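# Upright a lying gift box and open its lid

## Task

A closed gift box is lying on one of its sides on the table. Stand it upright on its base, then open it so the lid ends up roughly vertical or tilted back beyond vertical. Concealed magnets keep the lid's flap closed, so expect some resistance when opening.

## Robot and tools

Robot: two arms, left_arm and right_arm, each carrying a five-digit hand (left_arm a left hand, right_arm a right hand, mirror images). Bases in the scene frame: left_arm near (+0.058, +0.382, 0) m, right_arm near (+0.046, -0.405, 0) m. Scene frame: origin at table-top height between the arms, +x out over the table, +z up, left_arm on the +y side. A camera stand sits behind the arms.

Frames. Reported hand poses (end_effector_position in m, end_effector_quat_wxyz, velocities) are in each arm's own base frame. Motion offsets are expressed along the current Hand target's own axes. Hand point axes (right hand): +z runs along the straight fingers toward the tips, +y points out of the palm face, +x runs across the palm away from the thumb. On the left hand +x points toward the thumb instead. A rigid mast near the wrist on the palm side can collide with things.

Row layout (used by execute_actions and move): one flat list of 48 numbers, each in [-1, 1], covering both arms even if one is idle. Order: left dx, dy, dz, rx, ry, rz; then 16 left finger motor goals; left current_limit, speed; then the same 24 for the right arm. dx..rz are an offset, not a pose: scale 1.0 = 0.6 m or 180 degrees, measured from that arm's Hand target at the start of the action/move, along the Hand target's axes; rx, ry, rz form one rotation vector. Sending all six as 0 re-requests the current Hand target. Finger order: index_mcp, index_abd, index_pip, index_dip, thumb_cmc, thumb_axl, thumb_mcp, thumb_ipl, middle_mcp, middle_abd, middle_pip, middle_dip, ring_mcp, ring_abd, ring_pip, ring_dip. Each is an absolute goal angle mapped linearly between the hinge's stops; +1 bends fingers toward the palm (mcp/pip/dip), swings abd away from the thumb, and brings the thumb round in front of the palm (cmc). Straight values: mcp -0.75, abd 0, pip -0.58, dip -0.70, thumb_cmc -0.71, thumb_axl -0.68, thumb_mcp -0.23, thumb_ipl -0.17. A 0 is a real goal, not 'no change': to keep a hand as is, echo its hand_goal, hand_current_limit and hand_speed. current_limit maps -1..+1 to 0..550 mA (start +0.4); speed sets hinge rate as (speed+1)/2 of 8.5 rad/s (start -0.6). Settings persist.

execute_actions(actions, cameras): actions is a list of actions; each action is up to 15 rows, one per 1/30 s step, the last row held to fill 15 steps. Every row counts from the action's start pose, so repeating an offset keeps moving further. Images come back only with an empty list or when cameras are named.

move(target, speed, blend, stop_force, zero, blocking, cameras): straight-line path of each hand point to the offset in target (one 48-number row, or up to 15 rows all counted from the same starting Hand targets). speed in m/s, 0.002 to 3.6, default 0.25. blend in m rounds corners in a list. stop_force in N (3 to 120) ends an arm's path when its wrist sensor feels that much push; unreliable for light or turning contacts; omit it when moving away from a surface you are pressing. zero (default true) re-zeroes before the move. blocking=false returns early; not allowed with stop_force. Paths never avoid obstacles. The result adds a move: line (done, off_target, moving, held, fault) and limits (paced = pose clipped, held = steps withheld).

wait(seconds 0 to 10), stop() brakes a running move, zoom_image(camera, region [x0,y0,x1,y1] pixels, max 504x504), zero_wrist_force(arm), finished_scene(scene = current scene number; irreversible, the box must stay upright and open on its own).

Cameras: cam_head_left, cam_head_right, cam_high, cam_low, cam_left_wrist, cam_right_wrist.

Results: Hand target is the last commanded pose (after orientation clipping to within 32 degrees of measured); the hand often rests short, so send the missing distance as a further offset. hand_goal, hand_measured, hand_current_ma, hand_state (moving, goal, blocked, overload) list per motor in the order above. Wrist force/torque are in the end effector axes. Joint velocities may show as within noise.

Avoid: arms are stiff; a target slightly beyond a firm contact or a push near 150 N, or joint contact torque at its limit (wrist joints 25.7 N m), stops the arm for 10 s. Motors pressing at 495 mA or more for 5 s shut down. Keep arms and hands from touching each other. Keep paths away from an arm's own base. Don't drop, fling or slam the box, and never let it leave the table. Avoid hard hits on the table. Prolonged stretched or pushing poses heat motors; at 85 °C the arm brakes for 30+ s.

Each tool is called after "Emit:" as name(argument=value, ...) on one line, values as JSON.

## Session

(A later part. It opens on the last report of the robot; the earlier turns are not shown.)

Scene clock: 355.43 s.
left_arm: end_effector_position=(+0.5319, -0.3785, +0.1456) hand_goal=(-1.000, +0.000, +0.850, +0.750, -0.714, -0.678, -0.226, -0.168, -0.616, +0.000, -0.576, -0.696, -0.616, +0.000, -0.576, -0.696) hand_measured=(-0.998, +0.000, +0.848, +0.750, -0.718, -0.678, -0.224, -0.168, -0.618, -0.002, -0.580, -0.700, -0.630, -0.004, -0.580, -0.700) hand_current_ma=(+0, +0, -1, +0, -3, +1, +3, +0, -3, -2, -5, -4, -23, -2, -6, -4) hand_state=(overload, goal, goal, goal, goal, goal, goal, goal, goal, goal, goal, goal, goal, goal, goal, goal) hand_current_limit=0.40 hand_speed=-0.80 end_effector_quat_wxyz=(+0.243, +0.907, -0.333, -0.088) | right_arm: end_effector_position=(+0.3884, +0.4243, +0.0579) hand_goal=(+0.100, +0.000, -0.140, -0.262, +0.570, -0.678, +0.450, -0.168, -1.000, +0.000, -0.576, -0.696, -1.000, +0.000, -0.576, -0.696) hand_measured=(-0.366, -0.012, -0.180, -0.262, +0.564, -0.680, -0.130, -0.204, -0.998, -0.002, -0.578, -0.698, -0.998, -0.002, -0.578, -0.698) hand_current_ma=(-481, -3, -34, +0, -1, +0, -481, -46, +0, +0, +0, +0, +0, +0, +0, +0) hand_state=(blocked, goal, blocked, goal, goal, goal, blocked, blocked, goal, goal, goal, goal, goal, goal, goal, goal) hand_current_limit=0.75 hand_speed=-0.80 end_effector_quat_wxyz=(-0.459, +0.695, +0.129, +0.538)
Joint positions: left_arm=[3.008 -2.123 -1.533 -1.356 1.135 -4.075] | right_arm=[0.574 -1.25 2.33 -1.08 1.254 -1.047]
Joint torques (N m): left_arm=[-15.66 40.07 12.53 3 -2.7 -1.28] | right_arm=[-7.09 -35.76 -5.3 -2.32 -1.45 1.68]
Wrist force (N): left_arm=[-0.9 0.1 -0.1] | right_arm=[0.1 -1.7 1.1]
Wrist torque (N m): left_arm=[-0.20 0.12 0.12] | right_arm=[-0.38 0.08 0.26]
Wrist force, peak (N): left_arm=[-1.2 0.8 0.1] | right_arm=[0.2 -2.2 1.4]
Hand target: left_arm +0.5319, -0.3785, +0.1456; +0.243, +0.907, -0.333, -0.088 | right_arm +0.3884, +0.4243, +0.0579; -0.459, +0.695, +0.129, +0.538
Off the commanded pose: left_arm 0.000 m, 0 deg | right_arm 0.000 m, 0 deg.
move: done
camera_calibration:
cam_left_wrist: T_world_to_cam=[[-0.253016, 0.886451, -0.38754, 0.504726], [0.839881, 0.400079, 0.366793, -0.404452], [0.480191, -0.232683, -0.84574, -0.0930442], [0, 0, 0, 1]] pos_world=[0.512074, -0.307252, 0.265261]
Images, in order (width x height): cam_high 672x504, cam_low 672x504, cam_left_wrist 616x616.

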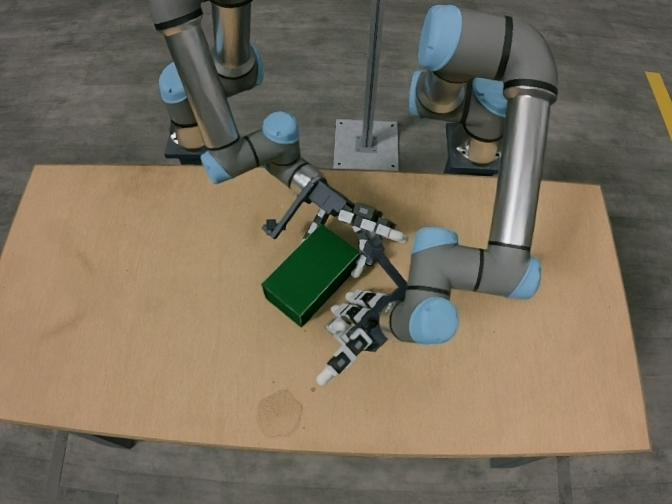

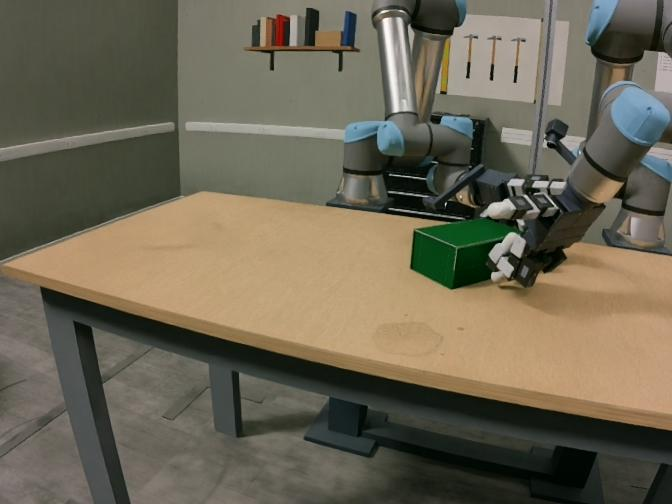

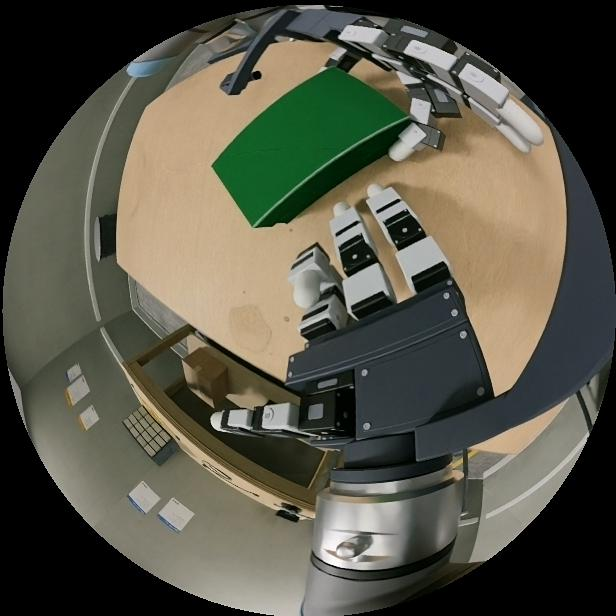

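Emit:
move(target=[[0,0.052,0.03,0,0,0,-1,0,0.85,0.75,-0.714,-0.678,-0.226,-0.168,-0.616,0,-0.576,-0.696,-0.616,0,-0.576,-0.696,0.1,-0.8,0,0,0,0,0,0,0.1,0,-0.139,-0.261,0.571,-0.678,0.45,-0.168,-1,0,-0.576,-0.696,-1,0,-0.576,-0.696,0.75,-0.8],[0,0.052,0.03,0,0,0,-1,0,0.85,0.75,-0.714,-0.678,-0.226,-0.168,-0.57,0,-0.576,-0.696,-0.57,0,-0.576,-0.696,0.1,-0.8,0,0,0,0,0,0,0.1,0,-0.139,-0.261,0.571,-0.678,0.45,-0.168,-1,0,-0.576,-0.696,-1,0,-0.576,-0.696,0.75,-0.8],[0,0.0687,0.0011,0,0,0,-1,0,0.85,0.75,-0.714,-0.678,-0.226,-0.168,-0.57,0,-0.576,-0.696,-0.57,0,-0.576,-0.696,0.4,-0.8,0,0,0,0,0,0,0.1,0,-0.139,-0.261,0.571,-0.678,0.45,-0.168,-1,0,-0.576,-0.696,-1,0,-0.576,-0.696,0.75,-0.8]], speed=[0.04,0.04,0.02], cameras=["cam_low","cam_left_wrist"])

Emit:
zoom_image(camera="cam_low", region=[400, 140, 600, 310])

Emit:
zoom_image(camera="cam_left_wrist", region=[200, 50, 500, 350])

Scene clock: 366.73 s.
left_arm: end_effector_position=(+0.5085, -0.4060, +0.1656) hand_goal=(-1.000, +0.000, +0.850, +0.750, -0.714, -0.678, -0.226, -0.168, -0.570, +0.000, -0.576, -0.696, -0.570, +0.000, -0.576, -0.696) hand_measured=(-0.998, +0.000, +0.848, +0.750, -0.718, -0.678, -0.224, -0.168, -0.644, -0.004, -0.598, -0.710, -0.636, -0.004, -0.600, -0.712) hand_current_ma=(+0, +0, -1, +0, -3, +1, +3, +0, -235, -3, -41, -21, -204, -3, -48, -26) hand_state=(overload, goal, goal, goal, goal, goal, goal, goal, blocked, goal, blocked, goal, blocked, goal, blocked, goal) hand_current_limit=0.40 hand_speed=-0.80 end_effector_quat_wxyz=(+0.243, +0.907, -0.333, -0.088) | right_arm: end_effector_position=(+0.3884, +0.4243, +0.0579) hand_goal=(+0.100, +0.000, -0.140, -0.262, +0.570, -0.678, +0.450, -0.168, -1.000, +0.000, -0.576, -0.696, -1.000, +0.000, -0.576, -0.696) hand_measured=(-0.312, +0.008, -0.188, -0.266, +0.574, -0.676, -0.146, -0.220, -0.998, -0.002, -0.578, -0.698, -0.998, -0.002, -0.578, -0.698) hand_current_ma=(-481, +2, -47, +0, +1, +0, -481, -93, +0, +0, +0, +0, +0, +0, +0, +0) hand_state=(blocked, goal, blocked, goal, goal, goal, blocked, blocked, goal, goal, goal, goal, goal, goal, goal, goal) hand_current_limit=0.75 hand_speed=-0.80 end_effector_quat_wxyz=(-0.459, +0.695, +0.129, +0.538)
Joint positions: left_arm=[2.961 -2.075 -1.558 -1.357 1.121 -4.125] | right_arm=[0.574 -1.25 2.33 -1.08 1.254 -1.047]
Joint torques (N m): left_arm=[9.34 53.7 29.59 0.47 -0.13 1.31] | right_arm=[6.05 -31.05 -8.66 -1.67 1.72 1.31]
Wrist force (N): left_arm=[-0.2 -2.9 2.2] | right_arm=[2.0 -4.4 -2.0]
Wrist torque (N m): left_arm=[0.11 0.23 0.28] | right_arm=[-0.61 0.25 0.22]
Wrist force, peak (N): left_arm=[0.6 -3.7 -10.6] | right_arm=[1.7 -6.7 -4.8]
Hand target: left_arm +0.5085, -0.4060, +0.1656; +0.243, +0.907, -0.333, -0.088 | right_arm +0.3884, +0.4243, +0.0579; -0.459, +0.695, +0.129, +0.538
Off the commanded pose: left_arm 0.000 m, 0 deg | right_arm 0.000 m, 0 deg.
move: done
camera_calibration:
cam_left_wrist: T_world_to_cam=[[-0.253016, 0.886451, -0.38754, 0.530934], [0.839881, 0.400079, 0.366793, -0.381133], [0.480191, -0.232683, -0.84574, -0.0712917], [0, 0, 0, 1]] pos_world=[0.488674, -0.334752, 0.285261]
Images, in order (width x height): cam_low 672x504, cam_left_wrist 616x616.

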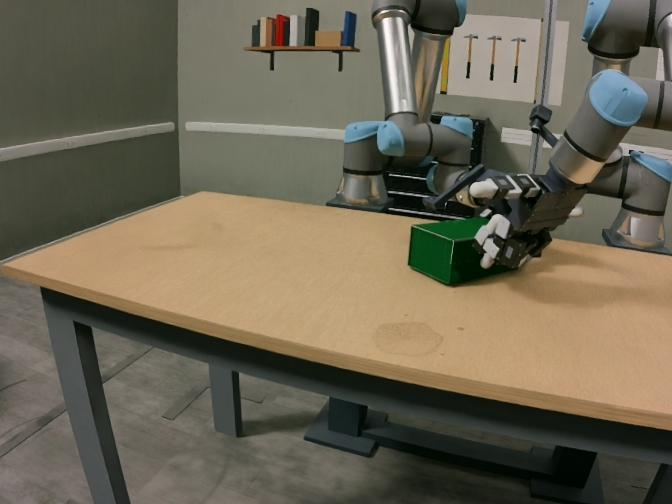

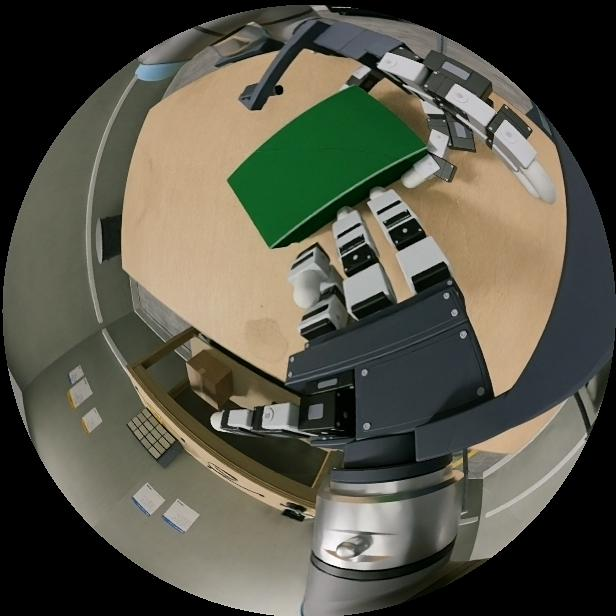

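Scaled by 2.520 from the camera's 672x504 image, which has a finer 960x720 frame.

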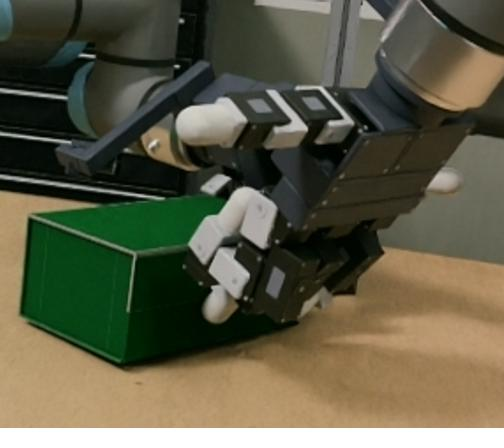

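Scaled by 1.680 from the camera's 616x616 image, which has a finer 880x880 frame.

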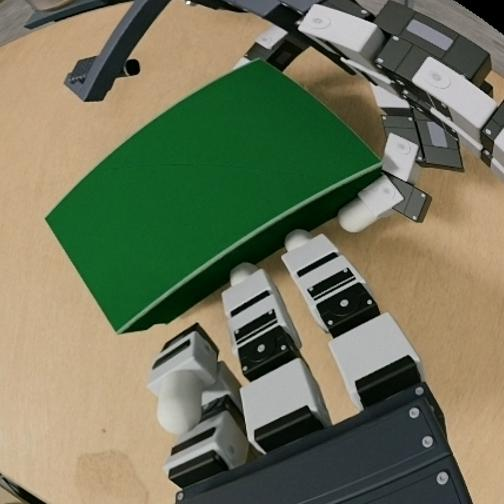

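Emit:
move(target=[0,0.025,-0.0433,0,0,0,-1,0,0.85,0.75,-0.714,-0.678,-0.226,-0.168,-0.57,0,-0.576,-0.696,-0.57,0,-0.576,-0.696,0.4,-0.8,0,0,0,0,0,0,0.1,0,-0.139,-0.261,0.571,-0.678,0.45,-0.168,-1,0,-0.576,-0.696,-1,0,-0.576,-0.696,0.75,-0.8], speed=0.02, cameras=["cam_low","cam_left_wrist"])

Emit:
zoom_image(camera="cam_low", region=[400, 140, 600, 310])

Emit:
zoom_image(camera="cam_left_wrist", region=[200, 50, 500, 350])

Scene clock: 372.77 s.
left_arm: end_effector_position=(+0.5084, -0.4060, +0.1955) hand_goal=(-1.000, +0.000, +0.850, +0.750, -0.714, -0.678, -0.226, -0.168, -0.570, +0.000, -0.576, -0.696, -0.570, +0.000, -0.576, -0.696) hand_measured=(-0.998, +0.000, +0.848, +0.750, -0.718, -0.678, -0.224, -0.168, -0.644, -0.002, -0.608, -0.718, -0.636, -0.002, -0.606, -0.716) hand_current_ma=(+0, +0, -1, +0, -3, +1, +3, +0, -235, -1, -71, -41, -198, -2, -67, -37) hand_state=(overload, goal, goal, goal, goal, goal, goal, goal, blocked, goal, blocked, blocked, blocked, goal, blocked, goal) hand_current_limit=0.40 hand_speed=-0.80 end_effector_quat_wxyz=(+0.243, +0.907, -0.333, -0.088) | right_arm: end_effector_position=(+0.3884, +0.4243, +0.0579) hand_goal=(+0.100, +0.000, -0.140, -0.262, +0.570, -0.678, +0.450, -0.168, -1.000, +0.000, -0.576, -0.696, -1.000, +0.000, -0.576, -0.696) hand_measured=(-0.312, +0.008, -0.190, -0.268, +0.590, -0.672, -0.146, -0.216, -0.998, -0.002, -0.578, -0.698, -0.998, -0.002, -0.578, -0.698) hand_current_ma=(-481, +1, -50, -1, +9, +2, -481, -81, +0, +0, +0, +0, +0, +0, +0, +0) hand_state=(blocked, goal, blocked, goal, goal, goal, blocked, blocked, goal, goal, goal, goal, goal, goal, goal, goal) hand_current_limit=0.75 hand_speed=-0.80 end_effector_quat_wxyz=(-0.459, +0.695, +0.129, +0.538)
Joint positions: left_arm=[2.961 -2.044 -1.522 -1.424 1.121 -4.125] | right_arm=[0.574 -1.25 2.33 -1.08 1.254 -1.047]
Joint torques (N m): left_arm=[9.56 54.07 29.09 0.6 -0.86 1.33] | right_arm=[7.79 -25.98 -13.04 -1.37 1.04 0.41]
Wrist force (N): left_arm=[-0.8 -2.2 0.5] | right_arm=[2.7 -1.7 -1.2]
Wrist torque (N m): left_arm=[0.09 0.09 0.20] | right_arm=[-0.54 0.14 0.26]
Wrist force, peak (N): left_arm=[-0.7 -4.2 2.1] | right_arm=[3.3 -5.3 -2.0]
Hand target: left_arm +0.5085, -0.4059, +0.1956; +0.243, +0.907, -0.333, -0.088 | right_arm +0.3884, +0.4243, +0.0579; -0.459, +0.695, +0.129, +0.538
Off the commanded pose: left_arm 0.000 m, 0 deg | right_arm 0.000 m, 0 deg.
move: done
camera_calibration:
cam_left_wrist: T_world_to_cam=[[-0.253016, 0.886451, -0.38754, 0.542407], [0.839881, 0.400079, 0.366793, -0.392056], [0.480191, -0.232683, -0.84574, -0.0459328], [0, 0, 0, 1]] pos_world=[0.488574, -0.334652, 0.315161]
Images, in order (width x height): cam_low 672x504, cam_left_wrist 616x616.

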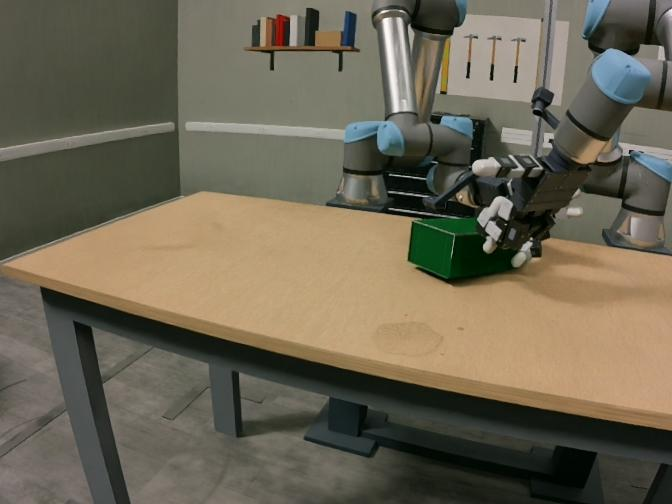

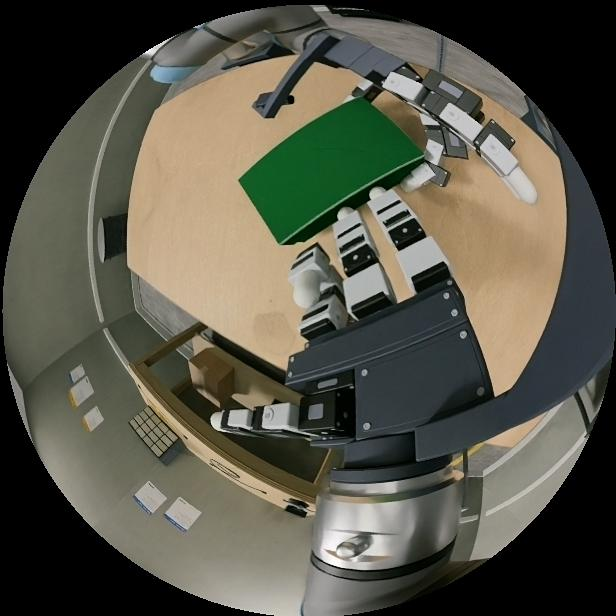

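Scaled by 2.520 from the camera's 672x504 image, which has a finer 960x720 frame.

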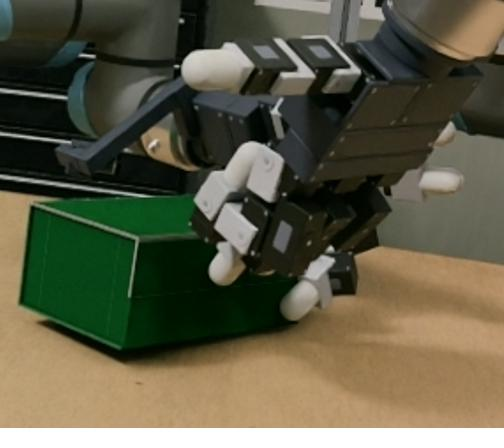

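Scaled by 1.680 from the camera's 616x616 image, which has a finer 880x880 frame.

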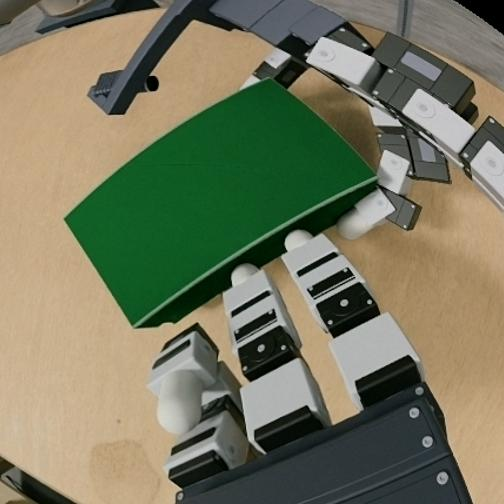

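Emit:
move(target=[[0,-0.0417,0.0722,0,0,0,-1,0,0.85,0.75,-0.714,-0.678,-0.226,-0.168,-0.57,0,-0.576,-0.696,-0.57,0,-0.576,-0.696,0.4,-0.8,0,0,0,0,0,0,0.1,0,-0.139,-0.261,0.571,-0.678,0.45,-0.168,-1,0,-0.576,-0.696,-1,0,-0.576,-0.696,0.75,-0.8],[0,-0.1139,0.0305,0,0,0,-1,0,0.85,0.75,-0.714,-0.678,-0.226,-0.168,-1,0,-0.576,-0.696,-0.616,0,-0.576,-0.696,0.4,-0.8,0,0,0,0,0,0,-0.548,0,-0.139,-0.261,0.786,-0.678,-0.35,-0.168,-1,0,-0.576,-0.696,-1,0,-0.576,-0.696,0.75,-0.7]], speed=[0.04,0.08], cameras=["cam_low","cam_high","cam_right_wrist"])

Emit:
zoom_image(camera="cam_high", region=[240, 180, 400, 320])

Emit:
zoom_image(camera="cam_low", region=[400, 140, 600, 310])

Emit:
zoom_image(camera="cam_right_wrist", region=[200, 50, 600, 450])

Scene clock: 403.27 s.
left_arm: end_effector_position=(+0.5409, -0.3679, +0.1456) hand_goal=(-1.000, +0.000, +0.850, +0.750, -0.714, -0.678, -0.226, -0.168, -1.000, +0.000, -0.576, -0.696, -0.616, +0.000, -0.576, -0.696) hand_measured=(-1.000, +0.000, +0.848, +0.750, -0.718, -0.678, -0.224, -0.168, -0.798, -0.002, -0.544, -0.674, -0.620, -0.002, -0.580, -0.700) hand_current_ma=(+0, +0, -1, +0, -3, +1, +3, +0, +385, -2, +68, +41, -3, -2, -5, -4) hand_state=(overload, goal, goal, goal, goal, goal, goal, goal, blocked, goal, blocked, blocked, goal, goal, goal, goal) hand_current_limit=0.40 hand_speed=-0.80 end_effector_quat_wxyz=(+0.243, +0.907, -0.333, -0.088) | right_arm: end_effector_position=(+0.3884, +0.4243, +0.0579) hand_goal=(-0.548, +0.000, -0.140, -0.262, +0.786, -0.678, -0.350, -0.168, -1.000, +0.000, -0.576, -0.696, -1.000, +0.000, -0.576, -0.696) hand_measured=(-0.538, -0.010, -0.142, -0.264, +0.768, -0.680, -0.348, -0.170, -0.998, -0.002, -0.578, -0.698, -0.998, -0.002, -0.578, -0.698) hand_current_ma=(+3, -2, +0, +0, -9, +0, +0, +0, +0, +0, +0, +0, +0, +0, +0, +0) hand_state=(goal, goal, goal, goal, goal, goal, goal, goal, goal, goal, goal, goal, goal, goal, goal, goal) hand_current_limit=0.75 hand_speed=-0.70 end_effector_quat_wxyz=(-0.459, +0.695, +0.129, +0.538)
Joint positions: left_arm=[3.026 -2.133 -1.514 -1.372 1.14 -4.057] | right_arm=[0.574 -1.25 2.33 -1.08 1.254 -1.047]
Joint torques (N m): left_arm=[12.64 40.19 27.89 1.26 1.46 1.49] | right_arm=[8.33 -19.52 -15.14 -1.76 -0.03 -0.33]
Wrist force (N): left_arm=[-1.2 3.5 -2.4] | right_arm=[0.2 -1.6 0.4]
Wrist torque (N m): left_arm=[-0.27 0.13 -0.21] | right_arm=[-0.45 0.13 0.25]
Wrist force, peak (N): left_arm=[0.8 -4.2 -11.6] | right_arm=[-2.2 -2.9 -5.9]
Hand target: left_arm +0.5409, -0.3679, +0.1456; +0.243, +0.907, -0.333, -0.088 | right_arm +0.3884, +0.4243, +0.0579; -0.459, +0.695, +0.129, +0.538
Off the commanded pose: left_arm 0.000 m, 0 deg | right_arm 0.000 m, 0 deg.
move: done
camera_calibration:
cam_right_wrist: T_world_to_cam=[[0.16698, -0.0794918, -0.982751, 0.0663058], [-0.975355, -0.159119, -0.152853, 0.402856], [-0.144224, 0.984054, -0.104102, -0.232529], [0, 0, 0, 1]] pos_world=[0.34832, 0.298194, 0.102533]
Images, in order (width x height): cam_high 672x504, cam_low 672x504, cam_right_wrist 616x616.

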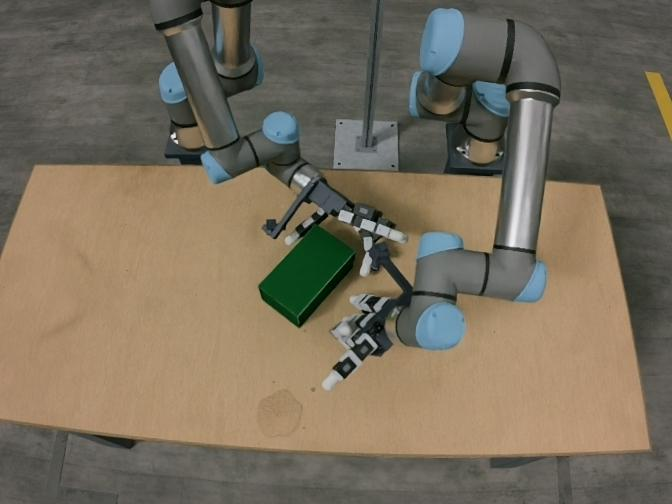

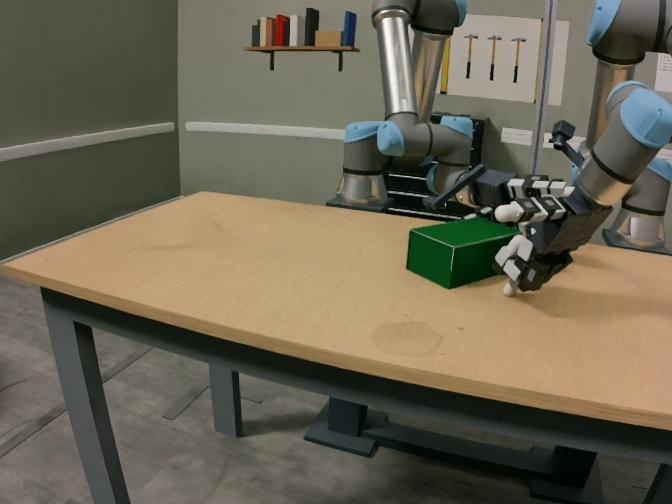

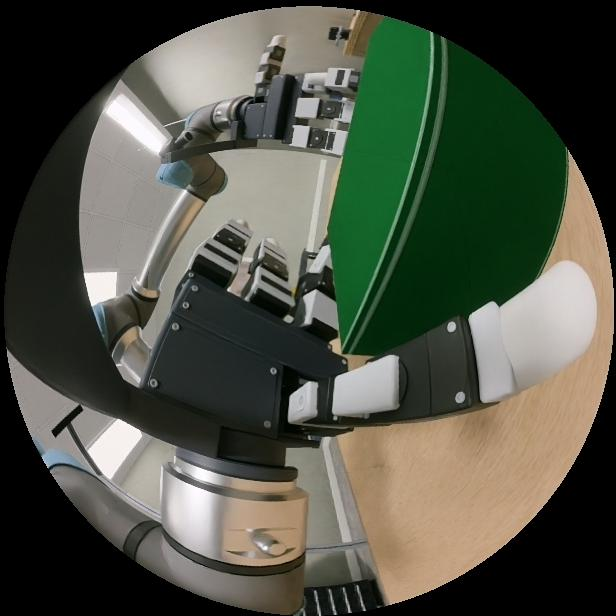

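Scaled by 3.150 from the camera's 672x504 image, which has a finer 960x720 frame.

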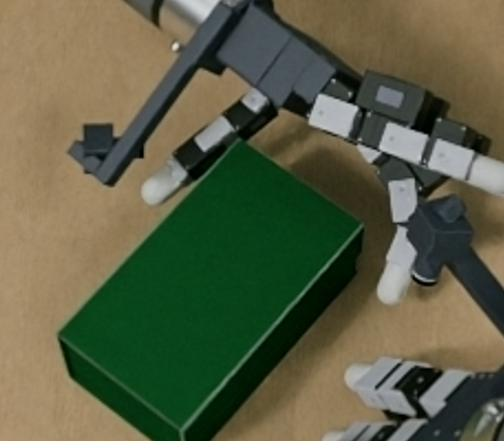

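Scaled by 2.520 from the camera's 672x504 image, which has a finer 960x720 frame.

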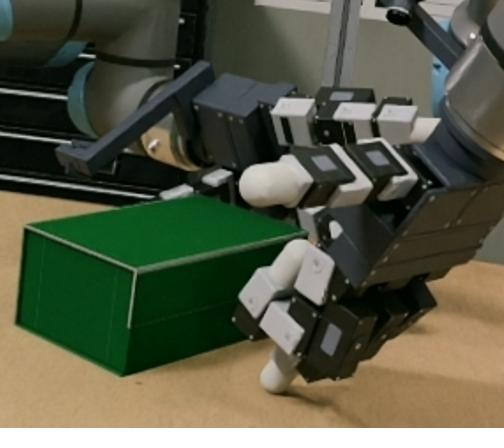

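Scaled by 1.260 from the camera's 616x616 image, which has a finer 880x880 frame.

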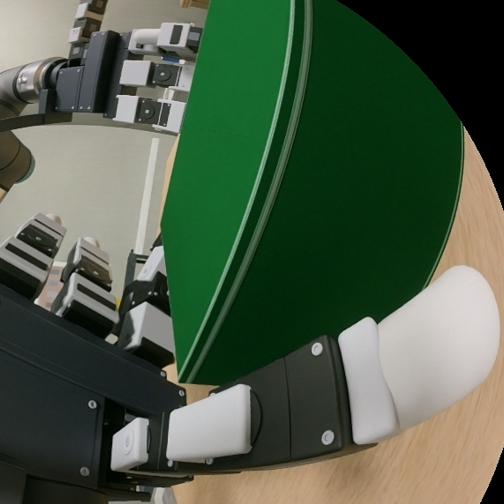

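Emit:
move(target=[[0,-0.05,-0.03,0,0,0,-1,0,0.85,0.75,-0.714,-0.678,-0.226,-0.168,-1,0,0.85,0.75,-0.616,0,-0.576,-0.696,0.4,-0.5,-0.0202,0.0117,-0.0277,0.0202,-0.0117,0,-0.548,0,-0.139,-0.261,0.786,-0.678,-0.35,-0.168,-1,0,-0.576,-0.696,-1,0,-0.576,-0.696,0.75,-0.7],[0,-0.05,-0.03,0,0,0,-1,0,0.85,0.75,-0.714,-0.678,-0.226,-0.168,-1,0,0.85,0.75,-0.616,0,-0.576,-0.696,0.4,-0.5,0.0005,0.0475,-0.0277,0.0202,-0.0117,0,-0.548,0,-0.139,-0.261,0.786,-0.678,-0.35,-0.168,-1,0,-0.576,-0.696,-1,0,-0.576,-0.696,0.75,-0.7],[0,-0.05,-0.03,0,0,0,-1,0,0.85,0.75,-0.714,-0.678,-0.226,-0.168,-1,0,0.85,0.75,-0.616,0,-0.576,-0.696,0.4,-0.5,0.0005,0.0475,-0.0277,0.0202,-0.0117,0,0.1,0,-0.139,-0.261,0.786,-0.678,0.45,-0.168,-1,0,-0.576,-0.696,-1,0,-0.576,-0.696,0.75,-0.8]], speed=0.05, cameras=["cam_low","cam_high","cam_left_wrist"])

Emit:
zoom_image(camera="cam_high", region=[240, 180, 400, 320])

Emit:
zoom_image(camera="cam_low", region=[400, 140, 600, 310])

Emit:
zoom_image(camera="cam_left_wrist", region=[200, 50, 500, 350])

Scene clock: 417.53 s.
left_arm: end_effector_position=(+0.5635, -0.3412, +0.1462) hand_goal=(-1.000, +0.000, +0.850, +0.750, -0.714, -0.678, -0.226, -0.168, -1.000, +0.000, +0.850, +0.750, -0.616, +0.000, -0.576, -0.696) hand_measured=(-1.000, +0.000, +0.848, +0.750, -0.718, -0.678, -0.224, -0.168, -1.000, -0.002, +0.844, +0.748, -0.620, -0.002, -0.580, -0.700) hand_current_ma=(+0, +0, -1, +0, -3, +1, +3, +0, +0, -2, -7, -3, -3, -2, -5, -4) hand_state=(overload, goal, goal, goal, goal, goal, goal, goal, goal, goal, goal, goal, goal, goal, goal, goal) hand_current_limit=0.40 hand_speed=-0.50 end_effector_quat_wxyz=(+0.243, +0.907, -0.333, -0.088) | right_arm: end_effector_position=(+0.3973, +0.3958, +0.0440) hand_goal=(+0.100, +0.000, -0.140, -0.262, +0.786, -0.678, +0.450, -0.168, -1.000, +0.000, -0.576, -0.696, -1.000, +0.000, -0.576, -0.696) hand_measured=(-0.330, -0.004, -0.170, -0.264, +0.768, -0.680, -0.172, -0.194, -0.998, -0.002, -0.578, -0.698, -0.998, -0.002, -0.578, -0.698) hand_current_ma=(-481, +0, -20, +0, -8, +0, -481, -25, +0, +0, +0, +0, +0, +0, +0, +0) hand_state=(blocked, goal, blocked, goal, goal, goal, blocked, blocked, goal, goal, goal, goal, goal, goal, goal, goal) hand_current_limit=0.75 hand_speed=-0.80 end_effector_quat_wxyz=(-0.479, +0.690, +0.154, +0.520)
Joint positions: left_arm=[3.069 -2.162 -1.46 -1.416 1.153 -4.012] | right_arm=[0.422 -1.242 2.397 -1.155 1.029 -1.047]
Joint torques (N m): left_arm=[12.46 42.05 29.06 0.9 1.3 1.39] | right_arm=[-9.61 -15.77 -16.07 -0.59 -2.07 1.79]
Wrist force (N): left_arm=[-1.4 0.2 0.1] | right_arm=[1.9 -4.2 0.6]
Wrist torque (N m): left_arm=[-0.20 0.18 -0.19] | right_arm=[-0.32 0.20 0.35]
Wrist force, peak (N): left_arm=[-1.0 3.7 -2.1] | right_arm=[1.4 -4.7 0.5]
Hand target: left_arm +0.5635, -0.3412, +0.1462; +0.243, +0.907, -0.333, -0.088 | right_arm +0.3973, +0.3958, +0.0440; -0.479, +0.690, +0.154, +0.520
Off the commanded pose: left_arm 0.000 m, 0 deg | right_arm 0.000 m, 0 deg.
move: done
camera_calibration:
cam_left_wrist: T_world_to_cam=[[-0.253016, 0.886451, -0.38754, 0.479889], [0.839881, 0.400079, 0.366793, -0.446135], [0.480191, -0.232683, -0.84574, -0.0990317], [0, 0, 0, 1]] pos_world=[0.543674, -0.269952, 0.265861]
Images, in order (width x height): cam_high 672x504, cam_low 672x504, cam_left_wrist 616x616.

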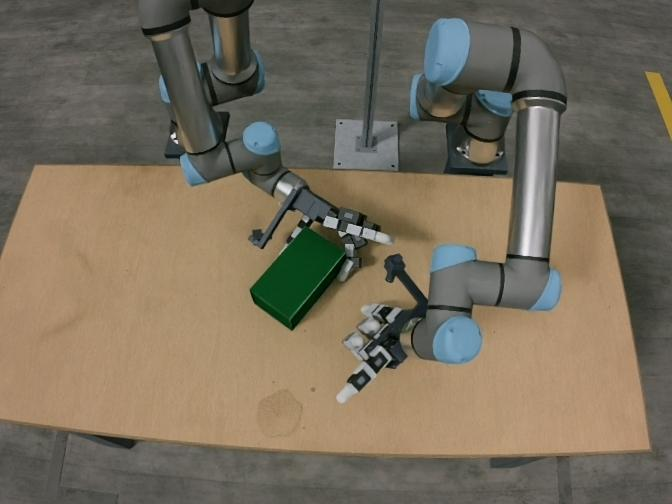

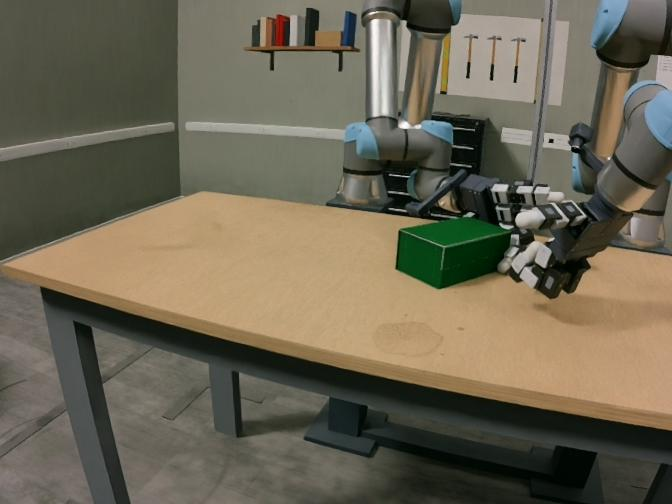

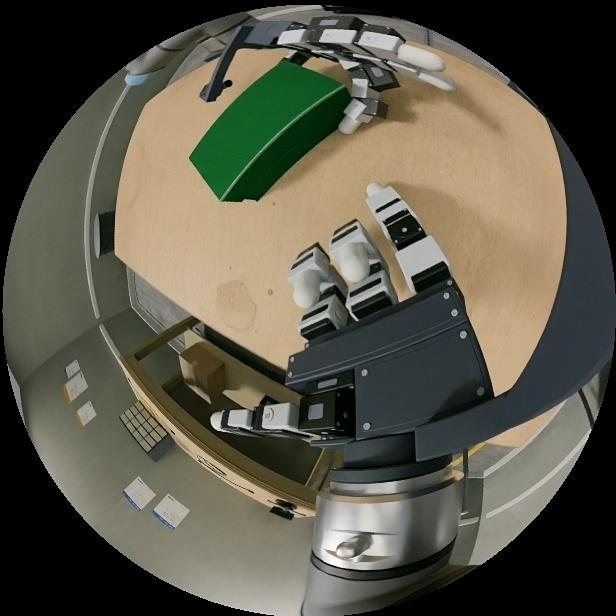

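Scaled by 3.150 from the camera's 672x504 image, which has a finer 960x720 frame.

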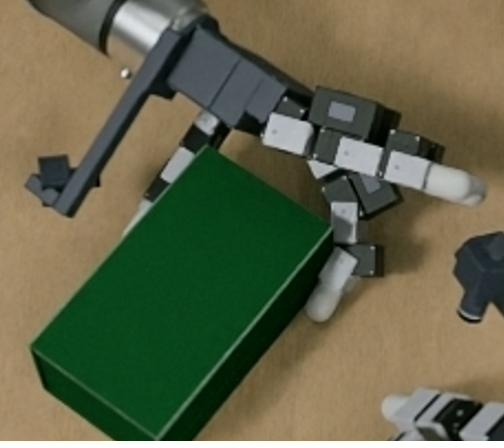

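Scaled by 2.520 from the camera's 672x504 image, which has a finer 960x720 frame.

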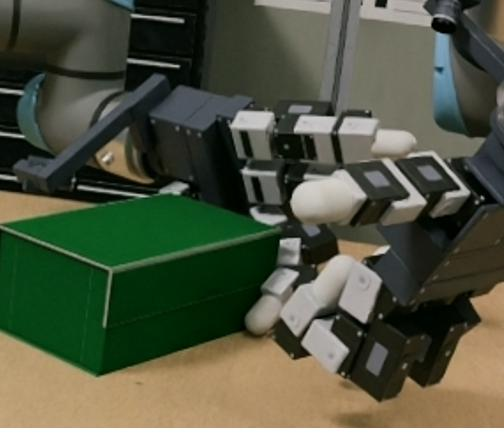

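Scaled by 1.680 from the camera's 616x616 image, which has a finer 880x880 frame.

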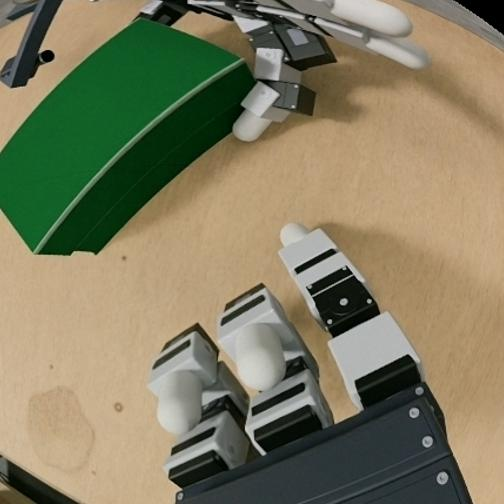

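Emit:
move(target=[[0.0108,0.1299,0.075,0,0.0167,-0.0288,-1,0,0.85,0.75,-0.714,-0.678,-0.226,-0.168,-1,0,0.85,0.75,-0.616,0,-0.576,-0.696,0.4,-0.8,0,0,0,0,0,0,0.1,0,-0.139,-0.261,0.786,-0.678,0.45,-0.168,-1,0,-0.576,-0.696,-1,0,-0.576,-0.696,0.75,-0.8],[0.0108,0.1494,0.0863,0,0.0167,-0.0288,-1,0,0.85,0.75,-0.714,-0.678,-0.226,-0.168,-1,0,0.85,0.75,-0.55,0,-0.576,-0.696,0.4,-0.8,0,0,0,0,0,0,0.1,0,-0.139,-0.261,0.786,-0.678,0.45,-0.168,-1,0,-0.576,-0.696,-1,0,-0.576,-0.696,0.75,-0.8],[0.0108,0.1661,0.0574,0,0.0167,-0.0288,-1,0,0.85,0.75,-0.714,-0.678,-0.226,-0.168,-1,0,0.85,0.75,-0.55,0,-0.576,-0.696,0.4,-0.8,0,0,0,0,0,0,0.1,0,-0.139,-0.261,0.786,-0.678,0.45,-0.168,-1,0,-0.576,-0.696,-1,0,-0.576,-0.696,0.75,-0.8]], speed=[0.1,0.03,0.02], cameras=["cam_low","cam_high","cam_left_wrist"])

Emit:
zoom_image(camera="cam_low", region=[380, 140, 580, 310])

Emit:
zoom_image(camera="cam_left_wrist", region=[200, 50, 500, 350])

Scene clock: 432.07 s.
left_arm: end_effector_position=(+0.5015, -0.4244, +0.1661) hand_goal=(-1.000, +0.000, +0.850, +0.750, -0.714, -0.678, -0.226, -0.168, -1.000, +0.000, +0.850, +0.750, -0.550, +0.000, -0.576, -0.696) hand_measured=(-1.000, +0.000, +0.848, +0.750, -0.718, -0.678, -0.224, -0.168, -1.000, -0.002, +0.844, +0.748, -0.684, -0.006, -0.616, -0.722) hand_current_ma=(+0, +0, -1, +0, -3, +1, +3, +0, +0, -2, -7, -3, -385, -5, -92, -53) hand_state=(overload, goal, goal, goal, goal, goal, goal, goal, goal, goal, goal, goal, blocked, goal, blocked, blocked) hand_current_limit=0.40 hand_speed=-0.80 end_effector_quat_wxyz=(+0.248, +0.923, -0.285, -0.075) | right_arm: end_effector_position=(+0.3973, +0.3958, +0.0439) hand_goal=(+0.100, +0.000, -0.140, -0.262, +0.786, -0.678, +0.450, -0.168, -1.000, +0.000, -0.576, -0.696, -1.000, +0.000, -0.576, -0.696) hand_measured=(-0.312, -0.002, -0.174, -0.264, +0.784, -0.680, -0.170, -0.206, -0.998, -0.002, -0.578, -0.698, -0.998, -0.002, -0.578, -0.698) hand_current_ma=(-481, +0, -26, +0, +0, +0, -481, -51, +0, +0, +0, +0, +0, +0, +0, +0) hand_state=(blocked, goal, blocked, goal, goal, goal, blocked, blocked, goal, goal, goal, goal, goal, goal, goal, goal) hand_current_limit=0.75 hand_speed=-0.80 end_effector_quat_wxyz=(-0.479, +0.690, +0.154, +0.520)
Joint positions: left_arm=[2.941 -2.039 -1.632 -1.259 1.09 -4.26] | right_arm=[0.422 -1.242 2.397 -1.155 1.029 -1.047]
Joint torques (N m): left_arm=[6 51.79 29.22 0.7 -1.17 0.14] | right_arm=[-0.13 -17.94 -3.89 -1.85 2.18 1.25]
Wrist force (N): left_arm=[0.0 -2.7 2.3] | right_arm=[2.1 -4.0 -1.2]
Wrist torque (N m): left_arm=[-0.08 0.25 0.35] | right_arm=[-0.48 0.22 0.30]
Wrist force, peak (N): left_arm=[0.0 -3.8 -10.4] | right_arm=[1.9 -5.7 -5.8]
Hand target: left_arm +0.5015, -0.4243, +0.1662; +0.248, +0.923, -0.285, -0.075 | right_arm +0.3973, +0.3958, +0.0440; -0.479, +0.690, +0.154, +0.520
Off the commanded pose: left_arm 0.000 m, 0 deg | right_arm 0.000 m, 0 deg.
move: done
camera_calibration:
cam_left_wrist: T_world_to_cam=[[-0.344181, 0.855051, -0.387848, 0.578018], [0.793578, 0.48569, 0.366522, -0.308366], [0.501769, -0.181638, -0.845716, -0.0609509], [0, 0, 0, 1]] pos_world=[0.474239, -0.355536, 0.285659]
Images, in order (width x height): cam_high 672x504, cam_low 672x504, cam_left_wrist 616x616.

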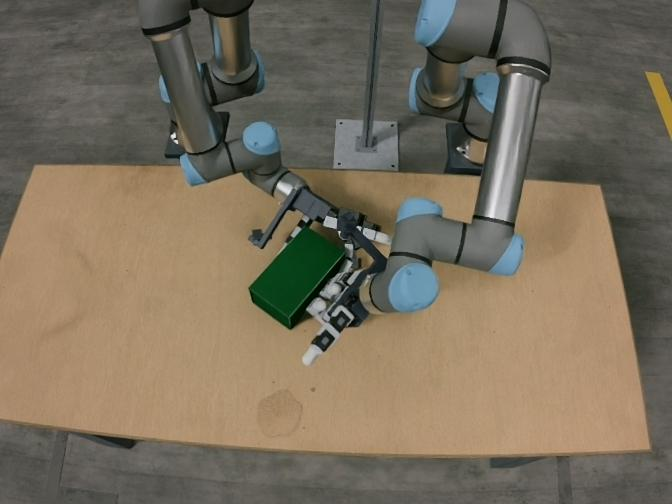

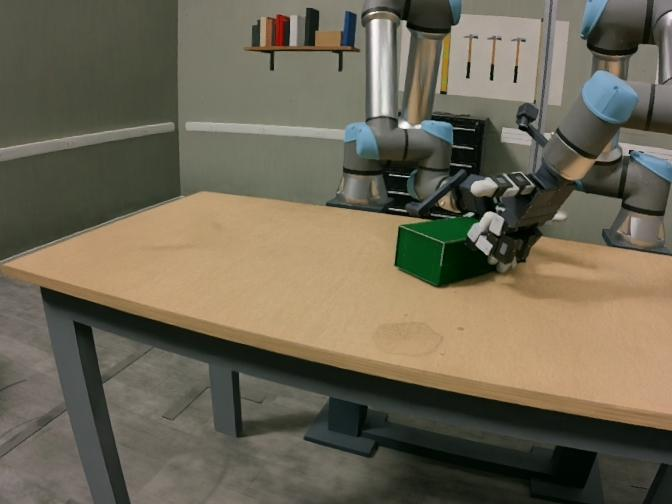

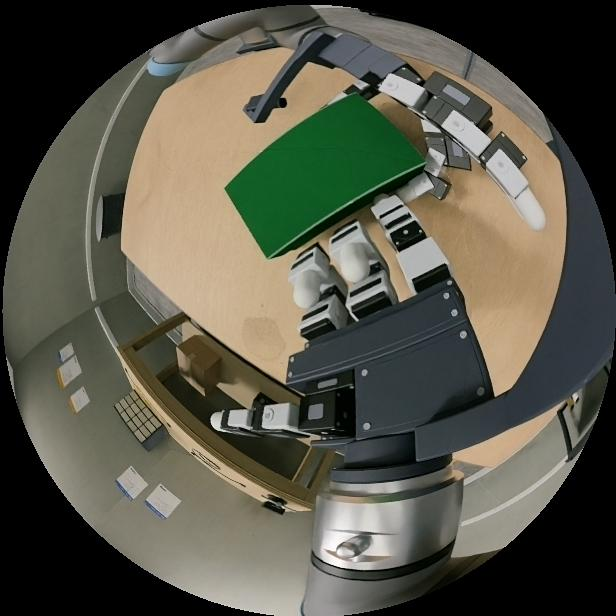

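Scaled by 2.520 from the camera's 672x504 image, which has a finer 960x720 frame.

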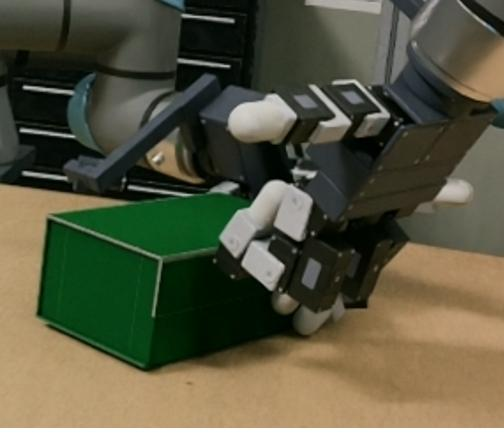

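Scaled by 1.680 from the camera's 616x616 image, which has a finer 880x880 frame.

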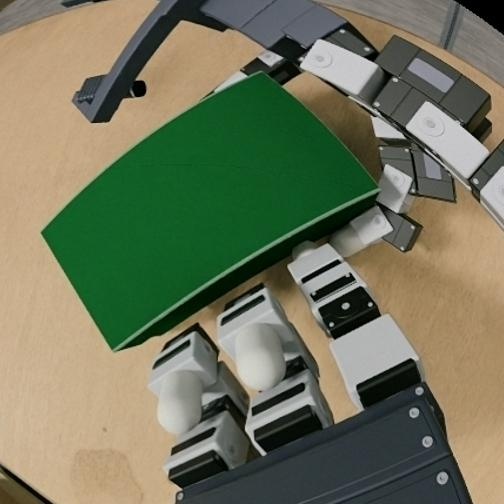

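Emit:
move(target=[0,0.0292,-0.0505,0,0,0,-1,0,0.85,0.75,-0.714,-0.678,-0.226,-0.168,-1,0,0.85,0.75,-0.55,0,-0.576,-0.696,0.4,-0.8,0,0,0,0,0,0,0.1,0,-0.139,-0.261,0.786,-0.678,0.45,-0.168,-1,0,-0.576,-0.696,-1,0,-0.576,-0.696,0.75,-0.8], speed=0.02, cameras=["cam_low","cam_left_wrist"])

Emit:
zoom_image(camera="cam_low", region=[380, 140, 580, 310])

Emit:
zoom_image(camera="cam_left_wrist", region=[200, 50, 500, 350])

Scene clock: 436.60 s.
left_arm: end_effector_position=(+0.5014, -0.4243, +0.2011) hand_goal=(-1.000, +0.000, +0.850, +0.750, -0.714, -0.678, -0.226, -0.168, -1.000, +0.000, +0.850, +0.750, -0.550, +0.000, -0.576, -0.696) hand_measured=(-1.000, +0.000, +0.848, +0.750, -0.718, -0.678, -0.224, -0.168, -1.000, -0.002, +0.844, +0.748, -0.684, -0.004, -0.628, -0.730) hand_current_ma=(+0, +0, -1, +0, -3, +1, +3, +0, +0, -2, -7, -3, -385, -4, -136, -79) hand_state=(overload, goal, goal, goal, goal, goal, goal, goal, goal, goal, goal, goal, blocked, goal, blocked, blocked) hand_current_limit=0.40 hand_speed=-0.80 end_effector_quat_wxyz=(+0.248, +0.923, -0.285, -0.075) | right_arm: end_effector_position=(+0.3973, +0.3958, +0.0439) hand_goal=(+0.100, +0.000, -0.140, -0.262, +0.786, -0.678, +0.450, -0.168, -1.000, +0.000, -0.576, -0.696, -1.000, +0.000, -0.576, -0.696) hand_measured=(-0.304, -0.010, -0.180, -0.264, +0.790, -0.674, -0.170, -0.206, -0.998, -0.002, -0.578, -0.698, -0.998, -0.002, -0.578, -0.698) hand_current_ma=(-481, -2, -32, +0, +1, +1, -481, -51, +0, +0, +0, +0, +0, +0, +0, +0) hand_state=(blocked, goal, blocked, goal, goal, goal, blocked, blocked, goal, goal, goal, goal, goal, goal, goal, goal) hand_current_limit=0.75 hand_speed=-0.80 end_effector_quat_wxyz=(-0.479, +0.690, +0.154, +0.520)
Joint positions: left_arm=[2.941 -2 -1.591 -1.339 1.09 -4.26] | right_arm=[0.422 -1.242 2.397 -1.155 1.029 -1.047]
Joint torques (N m): left_arm=[9.75 50.69 28.79 0.68 -2.08 0.21] | right_arm=[3.51 -19.65 -3.46 -2.24 0.74 1.21]
Wrist force (N): left_arm=[-0.5 -2.5 0.8] | right_arm=[2.0 -2.1 -2.6]
Wrist torque (N m): left_arm=[0.15 0.08 0.33] | right_arm=[-0.44 0.20 0.34]
Wrist force, peak (N): left_arm=[0.0 -2.9 3.2] | right_arm=[2.7 -4.1 -1.3]
Hand target: left_arm +0.5014, -0.4243, +0.2012; +0.248, +0.923, -0.285, -0.075 | right_arm +0.3973, +0.3958, +0.0440; -0.479, +0.690, +0.154, +0.520
Off the commanded pose: left_arm 0.000 m, 0 deg | right_arm 0.000 m, 0 deg.
move: done
camera_calibration:
cam_left_wrist: T_world_to_cam=[[-0.344274, 0.855019, -0.387836, 0.591501], [0.793485, 0.485786, 0.366598, -0.321109], [0.501854, -0.181532, -0.845688, -0.0312934], [0, 0, 0, 1]] pos_world=[0.474139, -0.355436, 0.320659]
Images, in order (width x height): cam_low 672x504, cam_left_wrist 616x616.

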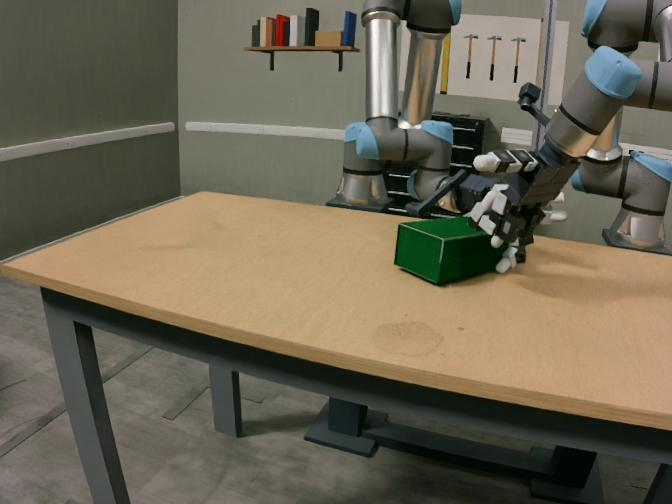

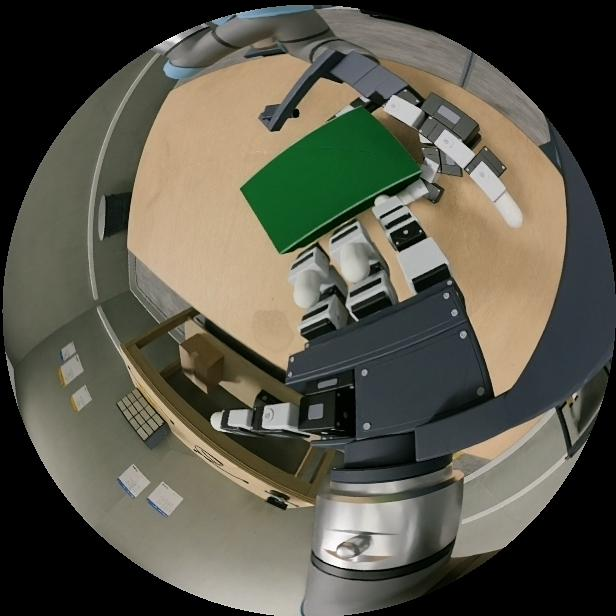

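Scaled by 2.520 from the camera's 672x504 image, which has a finer 960x720 frame.

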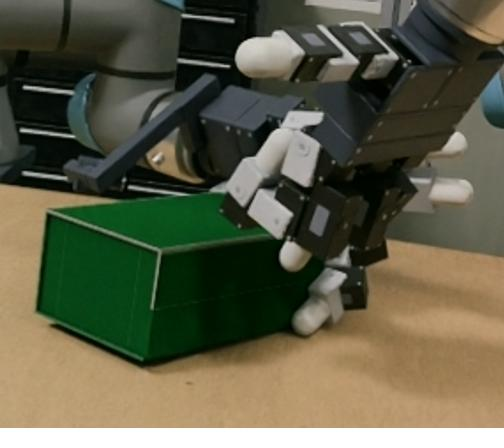

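Scaled by 1.680 from the camera's 616x616 image, which has a finer 880x880 frame.

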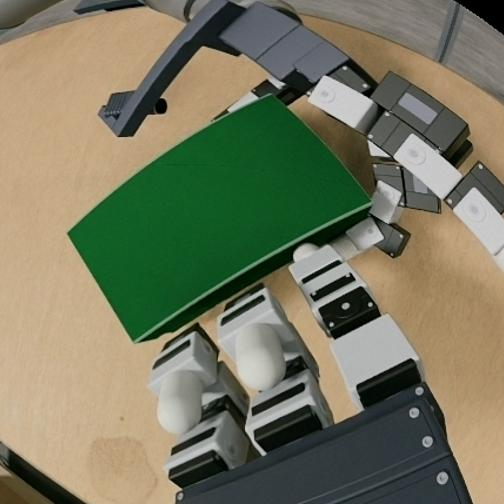

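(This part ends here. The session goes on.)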